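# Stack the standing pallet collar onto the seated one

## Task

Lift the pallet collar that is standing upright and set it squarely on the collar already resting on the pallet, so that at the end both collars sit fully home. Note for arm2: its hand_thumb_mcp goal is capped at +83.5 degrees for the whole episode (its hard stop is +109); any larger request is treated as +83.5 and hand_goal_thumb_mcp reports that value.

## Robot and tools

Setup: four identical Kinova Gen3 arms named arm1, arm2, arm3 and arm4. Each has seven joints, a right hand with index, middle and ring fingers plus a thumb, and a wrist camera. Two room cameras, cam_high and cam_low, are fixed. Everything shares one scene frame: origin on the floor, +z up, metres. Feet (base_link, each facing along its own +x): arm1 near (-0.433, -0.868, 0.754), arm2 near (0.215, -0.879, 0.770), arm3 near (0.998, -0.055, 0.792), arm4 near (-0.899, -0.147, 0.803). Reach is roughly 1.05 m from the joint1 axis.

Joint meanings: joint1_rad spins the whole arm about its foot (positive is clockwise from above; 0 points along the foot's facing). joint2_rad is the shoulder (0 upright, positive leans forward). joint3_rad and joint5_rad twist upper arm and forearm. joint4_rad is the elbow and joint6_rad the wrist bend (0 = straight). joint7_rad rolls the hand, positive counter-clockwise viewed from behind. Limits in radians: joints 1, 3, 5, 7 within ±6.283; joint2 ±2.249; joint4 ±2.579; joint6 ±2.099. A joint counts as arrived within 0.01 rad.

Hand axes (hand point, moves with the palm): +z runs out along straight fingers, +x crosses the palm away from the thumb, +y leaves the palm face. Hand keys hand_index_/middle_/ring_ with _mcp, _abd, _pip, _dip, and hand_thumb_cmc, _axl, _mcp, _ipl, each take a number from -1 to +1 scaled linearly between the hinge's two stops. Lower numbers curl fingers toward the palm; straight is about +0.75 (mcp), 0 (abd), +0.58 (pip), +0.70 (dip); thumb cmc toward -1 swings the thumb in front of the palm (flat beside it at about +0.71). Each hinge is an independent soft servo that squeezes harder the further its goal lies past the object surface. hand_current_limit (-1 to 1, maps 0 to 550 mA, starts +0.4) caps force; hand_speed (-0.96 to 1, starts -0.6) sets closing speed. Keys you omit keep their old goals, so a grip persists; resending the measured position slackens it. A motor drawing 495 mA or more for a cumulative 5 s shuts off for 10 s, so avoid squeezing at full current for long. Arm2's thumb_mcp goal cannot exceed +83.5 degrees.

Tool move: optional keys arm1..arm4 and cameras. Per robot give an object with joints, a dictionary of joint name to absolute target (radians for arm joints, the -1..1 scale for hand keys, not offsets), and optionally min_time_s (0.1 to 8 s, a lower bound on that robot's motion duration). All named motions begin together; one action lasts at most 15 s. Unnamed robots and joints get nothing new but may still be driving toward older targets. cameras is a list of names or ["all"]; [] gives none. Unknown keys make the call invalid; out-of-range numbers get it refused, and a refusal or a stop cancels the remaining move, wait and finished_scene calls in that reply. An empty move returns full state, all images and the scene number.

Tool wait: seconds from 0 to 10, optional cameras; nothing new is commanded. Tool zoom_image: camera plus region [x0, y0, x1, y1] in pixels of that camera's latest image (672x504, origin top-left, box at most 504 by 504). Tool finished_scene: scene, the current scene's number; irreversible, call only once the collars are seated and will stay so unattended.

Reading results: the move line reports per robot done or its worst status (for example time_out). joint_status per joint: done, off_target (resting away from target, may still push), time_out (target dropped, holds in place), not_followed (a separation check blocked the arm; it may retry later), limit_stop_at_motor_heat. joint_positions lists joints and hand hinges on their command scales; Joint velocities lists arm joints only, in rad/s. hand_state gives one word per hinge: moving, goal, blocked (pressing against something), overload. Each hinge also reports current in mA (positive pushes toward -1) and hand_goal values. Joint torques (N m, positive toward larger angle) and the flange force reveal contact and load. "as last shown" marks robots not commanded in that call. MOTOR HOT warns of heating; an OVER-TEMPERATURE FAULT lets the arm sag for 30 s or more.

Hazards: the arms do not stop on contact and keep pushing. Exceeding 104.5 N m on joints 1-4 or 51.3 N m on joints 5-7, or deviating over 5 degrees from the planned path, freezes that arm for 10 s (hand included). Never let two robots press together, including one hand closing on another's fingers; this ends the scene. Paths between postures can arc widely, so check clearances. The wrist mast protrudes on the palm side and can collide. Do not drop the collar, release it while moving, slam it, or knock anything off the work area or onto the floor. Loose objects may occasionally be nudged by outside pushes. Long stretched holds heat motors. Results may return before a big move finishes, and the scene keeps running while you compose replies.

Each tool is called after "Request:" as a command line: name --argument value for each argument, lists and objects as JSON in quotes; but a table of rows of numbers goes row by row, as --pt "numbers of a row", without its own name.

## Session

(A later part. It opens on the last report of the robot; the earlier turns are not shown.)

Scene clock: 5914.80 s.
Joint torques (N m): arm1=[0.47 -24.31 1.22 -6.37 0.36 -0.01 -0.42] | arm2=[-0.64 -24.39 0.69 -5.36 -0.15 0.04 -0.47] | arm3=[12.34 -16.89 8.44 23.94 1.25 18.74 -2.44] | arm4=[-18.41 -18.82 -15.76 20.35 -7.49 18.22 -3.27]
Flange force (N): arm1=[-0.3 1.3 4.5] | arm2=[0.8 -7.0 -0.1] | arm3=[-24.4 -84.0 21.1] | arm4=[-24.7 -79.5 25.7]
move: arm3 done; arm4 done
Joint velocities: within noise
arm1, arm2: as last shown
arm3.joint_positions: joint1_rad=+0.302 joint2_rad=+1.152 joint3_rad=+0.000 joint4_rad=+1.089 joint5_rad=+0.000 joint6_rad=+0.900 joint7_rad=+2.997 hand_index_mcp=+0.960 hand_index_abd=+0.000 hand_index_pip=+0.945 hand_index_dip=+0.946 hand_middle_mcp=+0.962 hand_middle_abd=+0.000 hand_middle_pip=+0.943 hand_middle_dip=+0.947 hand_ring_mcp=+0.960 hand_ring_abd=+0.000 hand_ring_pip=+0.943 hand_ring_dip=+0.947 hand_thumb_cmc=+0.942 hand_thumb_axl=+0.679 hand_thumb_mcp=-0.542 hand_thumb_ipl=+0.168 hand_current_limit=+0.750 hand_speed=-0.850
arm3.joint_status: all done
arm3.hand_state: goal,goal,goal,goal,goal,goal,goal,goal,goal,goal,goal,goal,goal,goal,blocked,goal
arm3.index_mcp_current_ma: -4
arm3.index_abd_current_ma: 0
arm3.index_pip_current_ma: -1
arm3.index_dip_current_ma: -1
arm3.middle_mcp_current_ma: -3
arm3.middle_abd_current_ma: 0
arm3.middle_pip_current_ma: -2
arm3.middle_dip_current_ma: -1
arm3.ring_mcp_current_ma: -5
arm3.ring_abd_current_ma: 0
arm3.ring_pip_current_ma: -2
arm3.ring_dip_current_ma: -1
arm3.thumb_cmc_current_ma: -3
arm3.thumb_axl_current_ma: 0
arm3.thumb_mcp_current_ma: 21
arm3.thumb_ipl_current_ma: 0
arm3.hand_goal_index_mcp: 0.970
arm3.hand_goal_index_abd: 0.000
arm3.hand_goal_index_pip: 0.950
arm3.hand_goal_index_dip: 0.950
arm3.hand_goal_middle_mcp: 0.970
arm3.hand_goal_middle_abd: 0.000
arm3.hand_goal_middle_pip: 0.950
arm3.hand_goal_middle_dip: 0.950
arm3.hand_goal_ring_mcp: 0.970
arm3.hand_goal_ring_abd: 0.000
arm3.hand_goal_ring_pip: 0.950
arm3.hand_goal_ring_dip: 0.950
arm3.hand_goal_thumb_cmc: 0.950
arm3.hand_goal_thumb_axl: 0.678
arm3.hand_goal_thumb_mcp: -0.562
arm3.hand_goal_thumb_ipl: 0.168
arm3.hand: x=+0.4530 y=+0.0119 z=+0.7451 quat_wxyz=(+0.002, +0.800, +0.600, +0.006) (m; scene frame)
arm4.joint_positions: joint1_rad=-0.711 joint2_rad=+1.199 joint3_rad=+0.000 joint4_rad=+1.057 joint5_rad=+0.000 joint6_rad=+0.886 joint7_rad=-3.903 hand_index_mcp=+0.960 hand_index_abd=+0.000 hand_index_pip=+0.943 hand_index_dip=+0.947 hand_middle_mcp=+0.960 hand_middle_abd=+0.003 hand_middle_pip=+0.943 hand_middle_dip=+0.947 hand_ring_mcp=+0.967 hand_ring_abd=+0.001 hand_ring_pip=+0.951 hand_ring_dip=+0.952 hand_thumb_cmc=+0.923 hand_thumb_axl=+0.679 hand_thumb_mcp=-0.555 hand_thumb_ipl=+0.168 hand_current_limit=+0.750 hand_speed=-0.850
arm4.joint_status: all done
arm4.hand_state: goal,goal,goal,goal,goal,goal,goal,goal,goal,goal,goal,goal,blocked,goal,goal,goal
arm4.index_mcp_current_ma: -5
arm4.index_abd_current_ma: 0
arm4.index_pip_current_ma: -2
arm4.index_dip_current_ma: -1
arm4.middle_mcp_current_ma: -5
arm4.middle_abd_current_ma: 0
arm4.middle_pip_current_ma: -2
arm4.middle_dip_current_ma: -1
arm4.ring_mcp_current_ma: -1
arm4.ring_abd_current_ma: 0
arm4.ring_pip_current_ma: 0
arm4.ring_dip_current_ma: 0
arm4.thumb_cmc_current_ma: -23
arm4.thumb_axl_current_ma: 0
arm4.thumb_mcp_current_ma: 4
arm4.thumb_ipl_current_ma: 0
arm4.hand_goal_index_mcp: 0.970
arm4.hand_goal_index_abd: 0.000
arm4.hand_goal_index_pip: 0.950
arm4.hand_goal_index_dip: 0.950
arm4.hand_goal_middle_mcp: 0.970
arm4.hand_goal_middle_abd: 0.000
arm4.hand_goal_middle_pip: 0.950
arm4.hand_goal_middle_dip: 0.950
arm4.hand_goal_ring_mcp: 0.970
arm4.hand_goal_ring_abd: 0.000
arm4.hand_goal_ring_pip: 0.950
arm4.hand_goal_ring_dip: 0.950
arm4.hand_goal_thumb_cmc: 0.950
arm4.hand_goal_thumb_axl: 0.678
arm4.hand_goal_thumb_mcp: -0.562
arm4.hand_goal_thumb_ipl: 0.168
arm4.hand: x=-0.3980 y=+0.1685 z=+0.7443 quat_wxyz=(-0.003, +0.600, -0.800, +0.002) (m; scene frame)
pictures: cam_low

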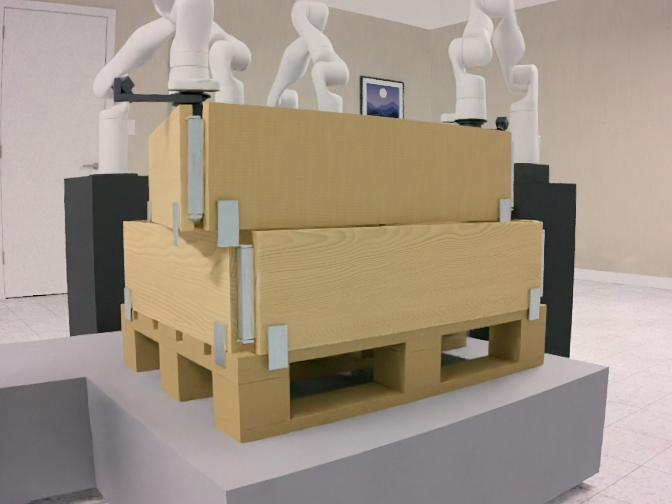

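Request:
move --arm3 '{"joints":{"joint2_rad":1.14415,"joint4_rad":1.09021,"joint6_rad":0.90723},"min_time_s":2}' --arm4 '{"joints":{"joint2_rad":1.19042,"joint4_rad":1.05896,"joint6_rad":0.89222},"min_time_s":2}' --cameras '[]'

Request:
move --arm3 '{"joints":{"joint2_rad":1.12781,"joint4_rad":1.09145,"joint6_rad":0.92233},"min_time_s":3}' --arm4 '{"joints":{"joint2_rad":1.17347,"joint4_rad":1.06208,"joint6_rad":0.90604},"min_time_s":3}' --cameras '["cam_low","arm3_cam_wrist","arm4_cam_wrist","arm1_cam_wrist"]'

Scene clock: 5945.80 s.
Joint torques (N m): arm1=[0.42 -24.29 1.22 -6.39 0.33 0.01 -0.41] | arm2=[-0.67 -24.38 0.71 -5.35 -0.17 0.02 -0.46] | arm3=[11.78 -17 8.08 22.06 1.22 17.54 -2.38] | arm4=[-17.34 -22.08 -14.52 17.53 -6.9 17.04 -3.09]
Flange force (N): arm1=[-0.3 1.1 4.5] | arm2=[0.8 -7.1 -0.1] | arm3=[-23.1 -78.6 18.6] | arm4=[-23.2 -74.9 28.2]
move: arm3 done; arm4 done
Joint velocities: within noise
arm1, arm2: as last shown
arm3.joint_positions: joint1_rad=+0.302 joint2_rad=+1.144 joint3_rad=+0.000 joint4_rad=+1.090 joint5_rad=+0.000 joint6_rad=+0.907 joint7_rad=+2.997 hand_index_mcp=+0.960 hand_index_abd=+0.000 hand_index_pip=+0.945 hand_index_dip=+0.946 hand_middle_mcp=+0.962 hand_middle_abd=+0.000 hand_middle_pip=+0.943 hand_middle_dip=+0.947 hand_ring_mcp=+0.960 hand_ring_abd=+0.000 hand_ring_pip=+0.943 hand_ring_dip=+0.947 hand_thumb_cmc=+0.942 hand_thumb_axl=+0.679 hand_thumb_mcp=-0.542 hand_thumb_ipl=+0.168 hand_current_limit=+0.750 hand_speed=-0.850
arm3.joint_status: all done
arm3.hand_state: goal,goal,goal,goal,goal,goal,goal,goal,goal,goal,goal,goal,goal,goal,blocked,goal
arm3.index_mcp_current_ma: -4
arm3.index_abd_current_ma: 0
arm3.index_pip_current_ma: -1
arm3.index_dip_current_ma: -1
arm3.middle_mcp_current_ma: -3
arm3.middle_abd_current_ma: 0
arm3.middle_pip_current_ma: -2
arm3.middle_dip_current_ma: -1
arm3.ring_mcp_current_ma: -5
arm3.ring_abd_current_ma: 0
arm3.ring_pip_current_ma: -2
arm3.ring_dip_current_ma: -1
arm3.thumb_cmc_current_ma: -3
arm3.thumb_axl_current_ma: 0
arm3.thumb_mcp_current_ma: 21
arm3.thumb_ipl_current_ma: 0
arm3.hand_goal_index_mcp: 0.970
arm3.hand_goal_index_abd: 0.000
arm3.hand_goal_index_pip: 0.950
arm3.hand_goal_index_dip: 0.950
arm3.hand_goal_middle_mcp: 0.970
arm3.hand_goal_middle_abd: 0.000
arm3.hand_goal_middle_pip: 0.950
arm3.hand_goal_middle_dip: 0.950
arm3.hand_goal_ring_mcp: 0.970
arm3.hand_goal_ring_abd: 0.000
arm3.hand_goal_ring_pip: 0.950
arm3.hand_goal_ring_dip: 0.950
arm3.hand_goal_thumb_cmc: 0.950
arm3.hand_goal_thumb_axl: 0.678
arm3.hand_goal_thumb_mcp: -0.562
arm3.hand_goal_thumb_ipl: 0.168
arm3.hand: x=+0.4530 y=+0.0118 z=+0.7501 quat_wxyz=(+0.002, +0.800, +0.600, +0.006) (m; scene frame)
arm4.joint_positions: joint1_rad=-0.711 joint2_rad=+1.190 joint3_rad=+0.000 joint4_rad=+1.059 joint5_rad=+0.000 joint6_rad=+0.892 joint7_rad=-3.903 hand_index_mcp=+0.960 hand_index_abd=+0.000 hand_index_pip=+0.943 hand_index_dip=+0.947 hand_middle_mcp=+0.960 hand_middle_abd=+0.003 hand_middle_pip=+0.943 hand_middle_dip=+0.947 hand_ring_mcp=+0.967 hand_ring_abd=+0.001 hand_ring_pip=+0.951 hand_ring_dip=+0.952 hand_thumb_cmc=+0.923 hand_thumb_axl=+0.679 hand_thumb_mcp=-0.555 hand_thumb_ipl=+0.168 hand_current_limit=+0.750 hand_speed=-0.850
arm4.joint_status: all done
arm4.hand_state: goal,goal,goal,goal,goal,goal,goal,goal,goal,goal,goal,goal,blocked,goal,goal,goal
arm4.index_mcp_current_ma: -5
arm4.index_abd_current_ma: 0
arm4.index_pip_current_ma: -2
arm4.index_dip_current_ma: -1
arm4.middle_mcp_current_ma: -5
arm4.middle_abd_current_ma: 0
arm4.middle_pip_current_ma: -2
arm4.middle_dip_current_ma: -1
arm4.ring_mcp_current_ma: -1
arm4.ring_abd_current_ma: 0
arm4.ring_pip_current_ma: 0
arm4.ring_dip_current_ma: 0
arm4.thumb_cmc_current_ma: -23
arm4.thumb_axl_current_ma: 0
arm4.thumb_mcp_current_ma: 4
arm4.thumb_ipl_current_ma: 0
arm4.hand_goal_index_mcp: 0.970
arm4.hand_goal_index_abd: 0.000
arm4.hand_goal_index_pip: 0.950
arm4.hand_goal_index_dip: 0.950
arm4.hand_goal_middle_mcp: 0.970
arm4.hand_goal_middle_abd: 0.000
arm4.hand_goal_middle_pip: 0.950
arm4.hand_goal_middle_dip: 0.950
arm4.hand_goal_ring_mcp: 0.970
arm4.hand_goal_ring_abd: 0.000
arm4.hand_goal_ring_pip: 0.950
arm4.hand_goal_ring_dip: 0.950
arm4.hand_goal_thumb_cmc: 0.950
arm4.hand_goal_thumb_axl: 0.678
arm4.hand_goal_thumb_mcp: -0.562
arm4.hand_goal_thumb_ipl: 0.168
arm4.hand: x=-0.3981 y=+0.1686 z=+0.7493 quat_wxyz=(-0.003, +0.600, -0.800, +0.002) (m; scene frame)
pictures: none
No camera images: "cameras" was empty.

Scene clock: 5949.10 s.
Joint torques (N m): arm1=[0.46 -24.32 1.2 -6.37 0.35 -0.03 -0.42] | arm2=[-0.62 -24.37 0.67 -5.35 -0.16 0.01 -0.46] | arm3=[0.7 -24.95 0.35 2.97 -0.79 6.25 -1.04] | arm4=[-9.44 -25.5 -8.18 0.61 -3.57 5.86 -1.38]
Flange force (N): arm1=[-0.4 1.3 4.5] | arm2=[0.7 -7.1 -0.1] | arm3=[-2.7 -32.7 11.3] | arm4=[-2.8 -28.8 12.6]
move: arm3 done; arm4 done
Joint velocities: within noise
arm1, arm2: as last shown
arm3.joint_positions: joint1_rad=+0.302 joint2_rad=+1.128 joint3_rad=+0.000 joint4_rad=+1.091 joint5_rad=+0.000 joint6_rad=+0.922 joint7_rad=+2.997 hand_index_mcp=+0.961 hand_index_abd=+0.000 hand_index_pip=+0.945 hand_index_dip=+0.946 hand_middle_mcp=+0.962 hand_middle_abd=+0.000 hand_middle_pip=+0.944 hand_middle_dip=+0.947 hand_ring_mcp=+0.960 hand_ring_abd=+0.000 hand_ring_pip=+0.944 hand_ring_dip=+0.947 hand_thumb_cmc=+0.942 hand_thumb_axl=+0.679 hand_thumb_mcp=-0.542 hand_thumb_ipl=+0.168 hand_current_limit=+0.750 hand_speed=-0.850
arm3.joint_status: all done
arm3.hand_state: goal,goal,goal,goal,goal,goal,goal,goal,goal,goal,goal,goal,goal,goal,blocked,goal
arm3.index_mcp_current_ma: -4
arm3.index_abd_current_ma: 0
arm3.index_pip_current_ma: -1
arm3.index_dip_current_ma: -1
arm3.middle_mcp_current_ma: -3
arm3.middle_abd_current_ma: 0
arm3.middle_pip_current_ma: -2
arm3.middle_dip_current_ma: -1
arm3.ring_mcp_current_ma: -4
arm3.ring_abd_current_ma: 0
arm3.ring_pip_current_ma: -2
arm3.ring_dip_current_ma: -1
arm3.thumb_cmc_current_ma: -3
arm3.thumb_axl_current_ma: 0
arm3.thumb_mcp_current_ma: 21
arm3.thumb_ipl_current_ma: 0
arm3.hand_goal_index_mcp: 0.970
arm3.hand_goal_index_abd: 0.000
arm3.hand_goal_index_pip: 0.950
arm3.hand_goal_index_dip: 0.950
arm3.hand_goal_middle_mcp: 0.970
arm3.hand_goal_middle_abd: 0.000
arm3.hand_goal_middle_pip: 0.950
arm3.hand_goal_middle_dip: 0.950
arm3.hand_goal_ring_mcp: 0.970
arm3.hand_goal_ring_abd: 0.000
arm3.hand_goal_ring_pip: 0.950
arm3.hand_goal_ring_dip: 0.950
arm3.hand_goal_thumb_cmc: 0.950
arm3.hand_goal_thumb_axl: 0.678
arm3.hand_goal_thumb_mcp: -0.562
arm3.hand_goal_thumb_ipl: 0.168
arm3.hand: x=+0.4528 y=+0.0118 z=+0.7601 quat_wxyz=(+0.002, +0.800, +0.600, +0.006) (m; scene frame)
arm4.joint_positions: joint1_rad=-0.711 joint2_rad=+1.173 joint3_rad=+0.000 joint4_rad=+1.062 joint5_rad=+0.000 joint6_rad=+0.906 joint7_rad=-3.903 hand_index_mcp=+0.961 hand_index_abd=+0.000 hand_index_pip=+0.943 hand_index_dip=+0.947 hand_middle_mcp=+0.961 hand_middle_abd=+0.003 hand_middle_pip=+0.943 hand_middle_dip=+0.947 hand_ring_mcp=+0.966 hand_ring_abd=+0.001 hand_ring_pip=+0.950 hand_ring_dip=+0.952 hand_thumb_cmc=+0.923 hand_thumb_axl=+0.679 hand_thumb_mcp=-0.555 hand_thumb_ipl=+0.168 hand_current_limit=+0.750 hand_speed=-0.850
arm4.joint_status: all done
arm4.hand_state: goal,goal,goal,goal,goal,goal,goal,goal,goal,goal,goal,goal,blocked,goal,goal,goal
arm4.index_mcp_current_ma: -4
arm4.index_abd_current_ma: 0
arm4.index_pip_current_ma: -2
arm4.index_dip_current_ma: -1
arm4.middle_mcp_current_ma: -4
arm4.middle_abd_current_ma: 0
arm4.middle_pip_current_ma: -2
arm4.middle_dip_current_ma: -1
arm4.ring_mcp_current_ma: -1
arm4.ring_abd_current_ma: 0
arm4.ring_pip_current_ma: 0
arm4.ring_dip_current_ma: 0
arm4.thumb_cmc_current_ma: -23
arm4.thumb_axl_current_ma: 0
arm4.thumb_mcp_current_ma: 4
arm4.thumb_ipl_current_ma: 0
arm4.hand_goal_index_mcp: 0.970
arm4.hand_goal_index_abd: 0.000
arm4.hand_goal_index_pip: 0.950
arm4.hand_goal_index_dip: 0.950
arm4.hand_goal_middle_mcp: 0.970
arm4.hand_goal_middle_abd: 0.000
arm4.hand_goal_middle_pip: 0.950
arm4.hand_goal_middle_dip: 0.950
arm4.hand_goal_ring_mcp: 0.970
arm4.hand_goal_ring_abd: 0.000
arm4.hand_goal_ring_pip: 0.950
arm4.hand_goal_ring_dip: 0.950
arm4.hand_goal_thumb_cmc: 0.950
arm4.hand_goal_thumb_axl: 0.678
arm4.hand_goal_thumb_mcp: -0.562
arm4.hand_goal_thumb_ipl: 0.168
arm4.hand: x=-0.3981 y=+0.1686 z=+0.7593 quat_wxyz=(-0.003, +0.600, -0.800, +0.002) (m; scene frame)
pictures: arm1_cam_wrist, arm3_cam_wrist, arm4_cam_wrist, cam_low

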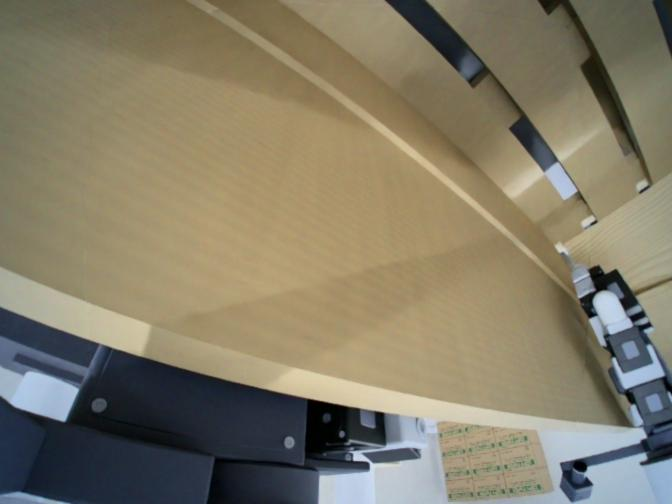

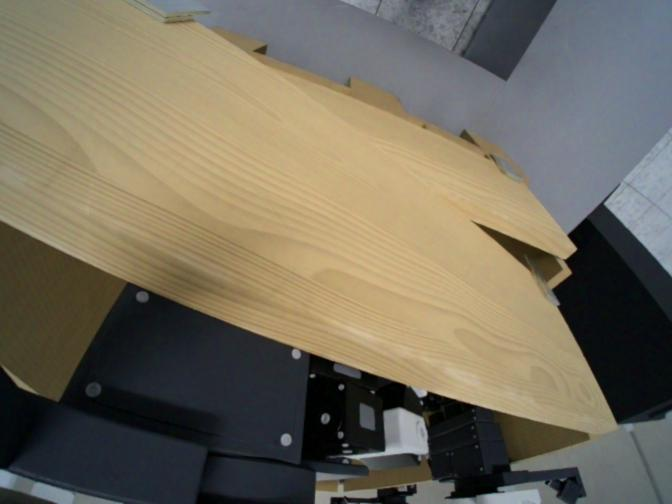

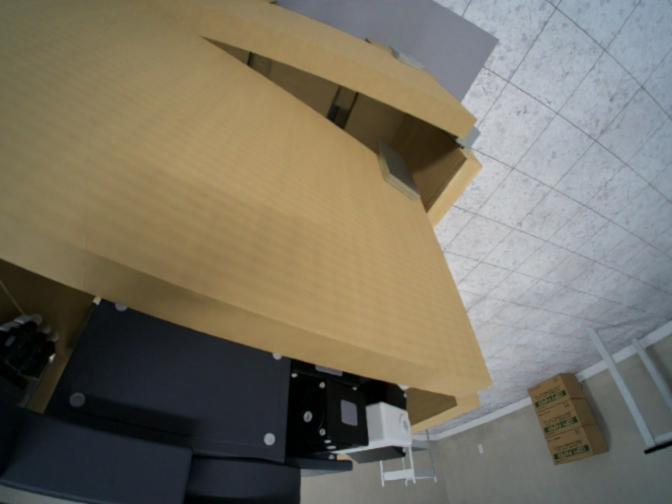

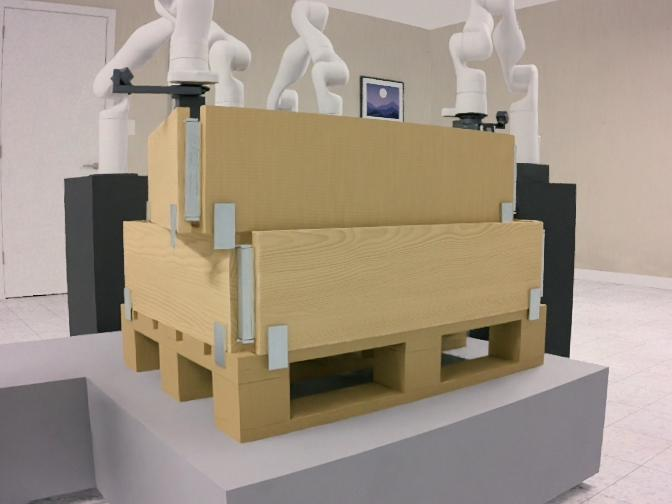

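Request:
move --arm3 '{"joints":{"joint1_rad":0.30620,"joint2_rad":1.20368,"joint4_rad":0.97885,"joint6_rad":0.95907,"joint7_rad":3.00122},"min_time_s":2}' --arm4 '{"joints":{"joint1_rad":-0.69079,"joint2_rad":1.24026,"joint4_rad":0.97026,"joint6_rad":0.93107,"joint7_rad":-3.88238,"hand_thumb_axl":1.0},"min_time_s":2}' --cameras '[]'

Request:
move --arm3 '{"joints":{"joint1_rad":0.23086,"joint2_rad":1.22065,"joint4_rad":0.93611,"joint6_rad":0.98483,"joint7_rad":2.92588},"min_time_s":2}' --arm4 '{"joints":{"hand_thumb_mcp":-0.80},"min_time_s":2}' --cameras '["arm3_cam_wrist","arm4_cam_wrist","cam_low","cam_high"]'

Scene clock: 6046.10 s.
Joint torques (N m): arm1=[0.48 -24.24 1.23 -6.35 0.36 0 -0.43] | arm2=[-0.63 -24.41 0.7 -5.38 -0.17 0.04 -0.45] | arm3=[1.02 -26.75 1.06 -6.43 0.11 -0.06 -0.24] | arm4=[1.08 -24.94 0.28 -6.34 0.67 0.23 -0.07]
Flange force (N): arm1=[-0.3 1.2 4.4] | arm2=[0.8 -6.9 0.0] | arm3=[-1.6 -6.3 2.7] | arm4=[-2.4 -0.3 1.0]
move: arm3 done; arm4 off_target
Joint velocities: within noise
arm1, arm2: as last shown
arm3.joint_positions: joint1_rad=+0.306 joint2_rad=+1.204 joint3_rad=+0.000 joint4_rad=+0.979 joint5_rad=+0.000 joint6_rad=+0.959 joint7_rad=+3.001 hand_index_mcp=+0.961 hand_index_abd=+0.000 hand_index_pip=+0.945 hand_index_dip=+0.946 hand_middle_mcp=+0.962 hand_middle_abd=+0.000 hand_middle_pip=+0.944 hand_middle_dip=+0.947 hand_ring_mcp=+0.960 hand_ring_abd=+0.000 hand_ring_pip=+0.944 hand_ring_dip=+0.947 hand_thumb_cmc=+0.942 hand_thumb_axl=+0.679 hand_thumb_mcp=-0.542 hand_thumb_ipl=+0.168 hand_current_limit=+0.750 hand_speed=-0.850
arm3.joint_status: all done
arm3.hand_state: goal,goal,goal,goal,goal,goal,goal,goal,goal,goal,goal,goal,goal,goal,blocked,goal
arm3.index_mcp_current_ma: -4
arm3.index_abd_current_ma: 0
arm3.index_pip_current_ma: -1
arm3.index_dip_current_ma: -1
arm3.middle_mcp_current_ma: -3
arm3.middle_abd_current_ma: 0
arm3.middle_pip_current_ma: -2
arm3.middle_dip_current_ma: -1
arm3.ring_mcp_current_ma: -4
arm3.ring_abd_current_ma: 0
arm3.ring_pip_current_ma: -2
arm3.ring_dip_current_ma: -1
arm3.thumb_cmc_current_ma: -3
arm3.thumb_axl_current_ma: 0
arm3.thumb_mcp_current_ma: 21
arm3.thumb_ipl_current_ma: 0
arm3.hand_goal_index_mcp: 0.970
arm3.hand_goal_index_abd: 0.000
arm3.hand_goal_index_pip: 0.950
arm3.hand_goal_index_dip: 0.950
arm3.hand_goal_middle_mcp: 0.970
arm3.hand_goal_middle_abd: 0.000
arm3.hand_goal_middle_pip: 0.950
arm3.hand_goal_middle_dip: 0.950
arm3.hand_goal_ring_mcp: 0.970
arm3.hand_goal_ring_abd: 0.000
arm3.hand_goal_ring_pip: 0.950
arm3.hand_goal_ring_dip: 0.950
arm3.hand_goal_thumb_cmc: 0.950
arm3.hand_goal_thumb_axl: 0.678
arm3.hand_goal_thumb_mcp: -0.562
arm3.hand_goal_thumb_ipl: 0.168
arm3.hand: x=+0.4344 y=+0.0173 z=+0.7399 quat_wxyz=(+0.002, +0.800, +0.600, +0.006) (m; scene frame)
arm4.joint_positions: joint1_rad=-0.691 joint2_rad=+1.240 joint3_rad=+0.000 joint4_rad=+0.970 joint5_rad=+0.000 joint6_rad=+0.931 joint7_rad=-3.882 hand_index_mcp=+0.961 hand_index_abd=+0.000 hand_index_pip=+0.943 hand_index_dip=+0.947 hand_middle_mcp=+0.961 hand_middle_abd=+0.003 hand_middle_pip=+0.943 hand_middle_dip=+0.947 hand_ring_mcp=+0.966 hand_ring_abd=+0.001 hand_ring_pip=+0.950 hand_ring_dip=+0.952 hand_thumb_cmc=+0.933 hand_thumb_axl=+0.965 hand_thumb_mcp=-0.560 hand_thumb_ipl=+0.168 hand_current_limit=+0.750 hand_speed=-0.850
arm4.joint_status: hand_thumb_axl off_target (ended at +0.965, target +1.000); the others done
arm4.hand_state: goal,goal,goal,goal,goal,goal,goal,goal,goal,goal,goal,goal,goal,blocked,goal,goal
arm4.index_mcp_current_ma: -4
arm4.index_abd_current_ma: 0
arm4.index_pip_current_ma: -2
arm4.index_dip_current_ma: -1
arm4.middle_mcp_current_ma: -4
arm4.middle_abd_current_ma: 0
arm4.middle_pip_current_ma: -2
arm4.middle_dip_current_ma: -1
arm4.ring_mcp_current_ma: -1
arm4.ring_abd_current_ma: 0
arm4.ring_pip_current_ma: 0
arm4.ring_dip_current_ma: 0
arm4.thumb_cmc_current_ma: -10
arm4.thumb_axl_current_ma: -48
arm4.thumb_mcp_current_ma: 0
arm4.thumb_ipl_current_ma: 0
arm4.hand_goal_index_mcp: 0.970
arm4.hand_goal_index_abd: 0.000
arm4.hand_goal_index_pip: 0.950
arm4.hand_goal_index_dip: 0.950
arm4.hand_goal_middle_mcp: 0.970
arm4.hand_goal_middle_abd: 0.000
arm4.hand_goal_middle_pip: 0.950
arm4.hand_goal_middle_dip: 0.950
arm4.hand_goal_ring_mcp: 0.970
arm4.hand_goal_ring_abd: 0.000
arm4.hand_goal_ring_pip: 0.950
arm4.hand_goal_ring_dip: 0.950
arm4.hand_goal_thumb_cmc: 0.950
arm4.hand_goal_thumb_axl: 1.000
arm4.hand_goal_thumb_mcp: -0.562
arm4.hand_goal_thumb_ipl: 0.168
arm4.hand: x=-0.3793 y=+0.1632 z=+0.7394 quat_wxyz=(-0.003, +0.600, -0.800, +0.002) (m; scene frame)
pictures: none
No camera images: "cameras" was empty.

Scene clock: 6048.40 s.
Joint torques (N m): arm1=[0.46 -24.33 1.13 -6.39 0.36 -0.04 -0.45] | arm2=[-0.68 -24.39 0.69 -5.34 -0.14 0.02 -0.44] | arm3=[0.96 -26.93 0.89 -6.54 0.12 -0.08 -0.17] | arm4=[1 -24.95 0.32 -6.38 0.68 0.29 -0.06]
Flange force (N): arm1=[-0.4 1.3 4.5] | arm2=[0.8 -7.1 -0.1] | arm3=[-2.2 -6.5 2.6] | arm4=[-2.0 0.0 1.1]
move: arm3 done; arm4 off_target
Joint velocities: within noise
arm1, arm2: as last shown
arm3.joint_positions: joint1_rad=+0.231 joint2_rad=+1.221 joint3_rad=+0.000 joint4_rad=+0.936 joint5_rad=+0.000 joint6_rad=+0.985 joint7_rad=+2.926 hand_index_mcp=+0.961 hand_index_abd=+0.000 hand_index_pip=+0.945 hand_index_dip=+0.946 hand_middle_mcp=+0.962 hand_middle_abd=+0.000 hand_middle_pip=+0.944 hand_middle_dip=+0.947 hand_ring_mcp=+0.960 hand_ring_abd=+0.000 hand_ring_pip=+0.944 hand_ring_dip=+0.947 hand_thumb_cmc=+0.942 hand_thumb_axl=+0.679 hand_thumb_mcp=-0.542 hand_thumb_ipl=+0.168 hand_current_limit=+0.750 hand_speed=-0.850
arm3.joint_status: all done
arm3.hand_state: goal,goal,goal,goal,goal,goal,goal,goal,goal,goal,goal,goal,goal,goal,blocked,goal
arm3.index_mcp_current_ma: -4
arm3.index_abd_current_ma: 0
arm3.index_pip_current_ma: -1
arm3.index_dip_current_ma: -1
arm3.middle_mcp_current_ma: -3
arm3.middle_abd_current_ma: 0
arm3.middle_pip_current_ma: -2
arm3.middle_dip_current_ma: -1
arm3.ring_mcp_current_ma: -4
arm3.ring_abd_current_ma: 0
arm3.ring_pip_current_ma: -2
arm3.ring_dip_current_ma: -1
arm3.thumb_cmc_current_ma: -3
arm3.thumb_axl_current_ma: 0
arm3.thumb_mcp_current_ma: 21
arm3.thumb_ipl_current_ma: 0
arm3.hand_goal_index_mcp: 0.970
arm3.hand_goal_index_abd: 0.000
arm3.hand_goal_index_pip: 0.950
arm3.hand_goal_index_dip: 0.950
arm3.hand_goal_middle_mcp: 0.970
arm3.hand_goal_middle_abd: 0.000
arm3.hand_goal_middle_pip: 0.950
arm3.hand_goal_middle_dip: 0.950
arm3.hand_goal_ring_mcp: 0.970
arm3.hand_goal_ring_abd: 0.000
arm3.hand_goal_ring_pip: 0.950
arm3.hand_goal_ring_dip: 0.950
arm3.hand_goal_thumb_cmc: 0.950
arm3.hand_goal_thumb_axl: 0.678
arm3.hand_goal_thumb_mcp: -0.562
arm3.hand_goal_thumb_ipl: 0.168
arm3.hand: x=+0.4203 y=-0.0308 z=+0.7395 quat_wxyz=(+0.002, +0.800, +0.600, +0.006) (m; scene frame)
arm4.joint_positions: joint1_rad=-0.691 joint2_rad=+1.240 joint3_rad=+0.000 joint4_rad=+0.970 joint5_rad=+0.000 joint6_rad=+0.931 joint7_rad=-3.882 hand_index_mcp=+0.961 hand_index_abd=+0.000 hand_index_pip=+0.943 hand_index_dip=+0.947 hand_middle_mcp=+0.961 hand_middle_abd=+0.003 hand_middle_pip=+0.943 hand_middle_dip=+0.947 hand_ring_mcp=+0.966 hand_ring_abd=+0.001 hand_ring_pip=+0.950 hand_ring_dip=+0.952 hand_thumb_cmc=+0.907 hand_thumb_axl=+0.987 hand_thumb_mcp=-0.607 hand_thumb_ipl=+0.168 hand_current_limit=+0.750 hand_speed=-0.850
arm4.joint_status: hand_thumb_mcp off_target (ended at -0.607, target -0.800)
arm4.hand_state: goal,goal,goal,goal,goal,goal,goal,goal,goal,goal,goal,goal,blocked,goal,blocked,goal
arm4.index_mcp_current_ma: -4
arm4.index_abd_current_ma: 0
arm4.index_pip_current_ma: -2
arm4.index_dip_current_ma: -1
arm4.middle_mcp_current_ma: -4
arm4.middle_abd_current_ma: 0
arm4.middle_pip_current_ma: -2
arm4.middle_dip_current_ma: -1
arm4.ring_mcp_current_ma: -1
arm4.ring_abd_current_ma: 0
arm4.ring_pip_current_ma: 0
arm4.ring_dip_current_ma: 0
arm4.thumb_cmc_current_ma: -51
arm4.thumb_axl_current_ma: -9
arm4.thumb_mcp_current_ma: 481
arm4.thumb_ipl_current_ma: 0
arm4.hand_goal_index_mcp: 0.970
arm4.hand_goal_index_abd: 0.000
arm4.hand_goal_index_pip: 0.950
arm4.hand_goal_index_dip: 0.950
arm4.hand_goal_middle_mcp: 0.970
arm4.hand_goal_middle_abd: 0.000
arm4.hand_goal_middle_pip: 0.950
arm4.hand_goal_middle_dip: 0.950
arm4.hand_goal_ring_mcp: 0.970
arm4.hand_goal_ring_abd: 0.000
arm4.hand_goal_ring_pip: 0.950
arm4.hand_goal_ring_dip: 0.950
arm4.hand_goal_thumb_cmc: 0.950
arm4.hand_goal_thumb_axl: 1.000
arm4.hand_goal_thumb_mcp: -0.800
arm4.hand_goal_thumb_ipl: 0.168
arm4.on_its_own: hand_thumb_axl moved +0.021 to your old target +1.000
arm4.hand: x=-0.3793 y=+0.1632 z=+0.7394 quat_wxyz=(-0.003, +0.600, -0.800, +0.002) (m; scene frame)
pictures: arm3_cam_wrist, arm4_cam_wrist, cam_high, cam_low

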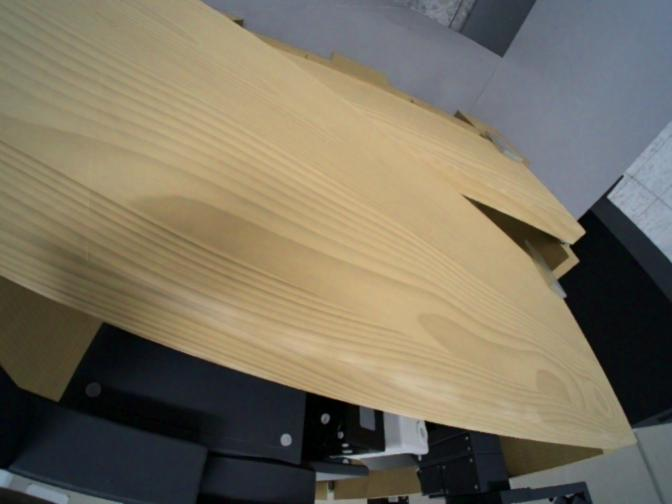

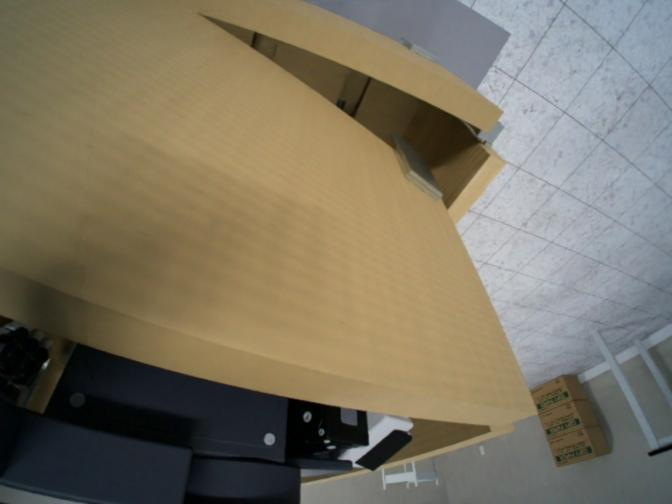

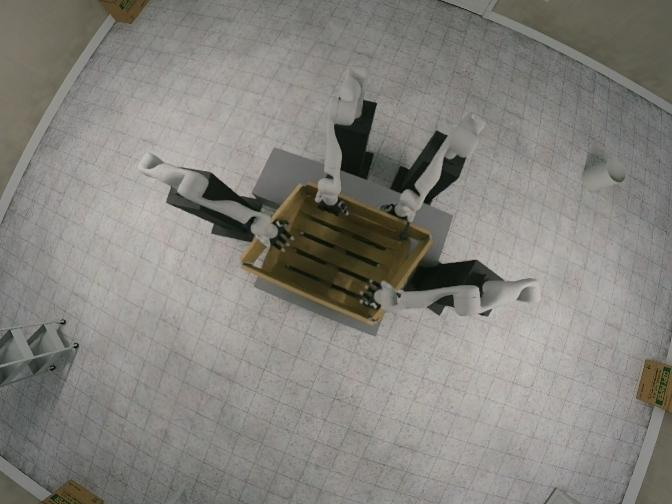

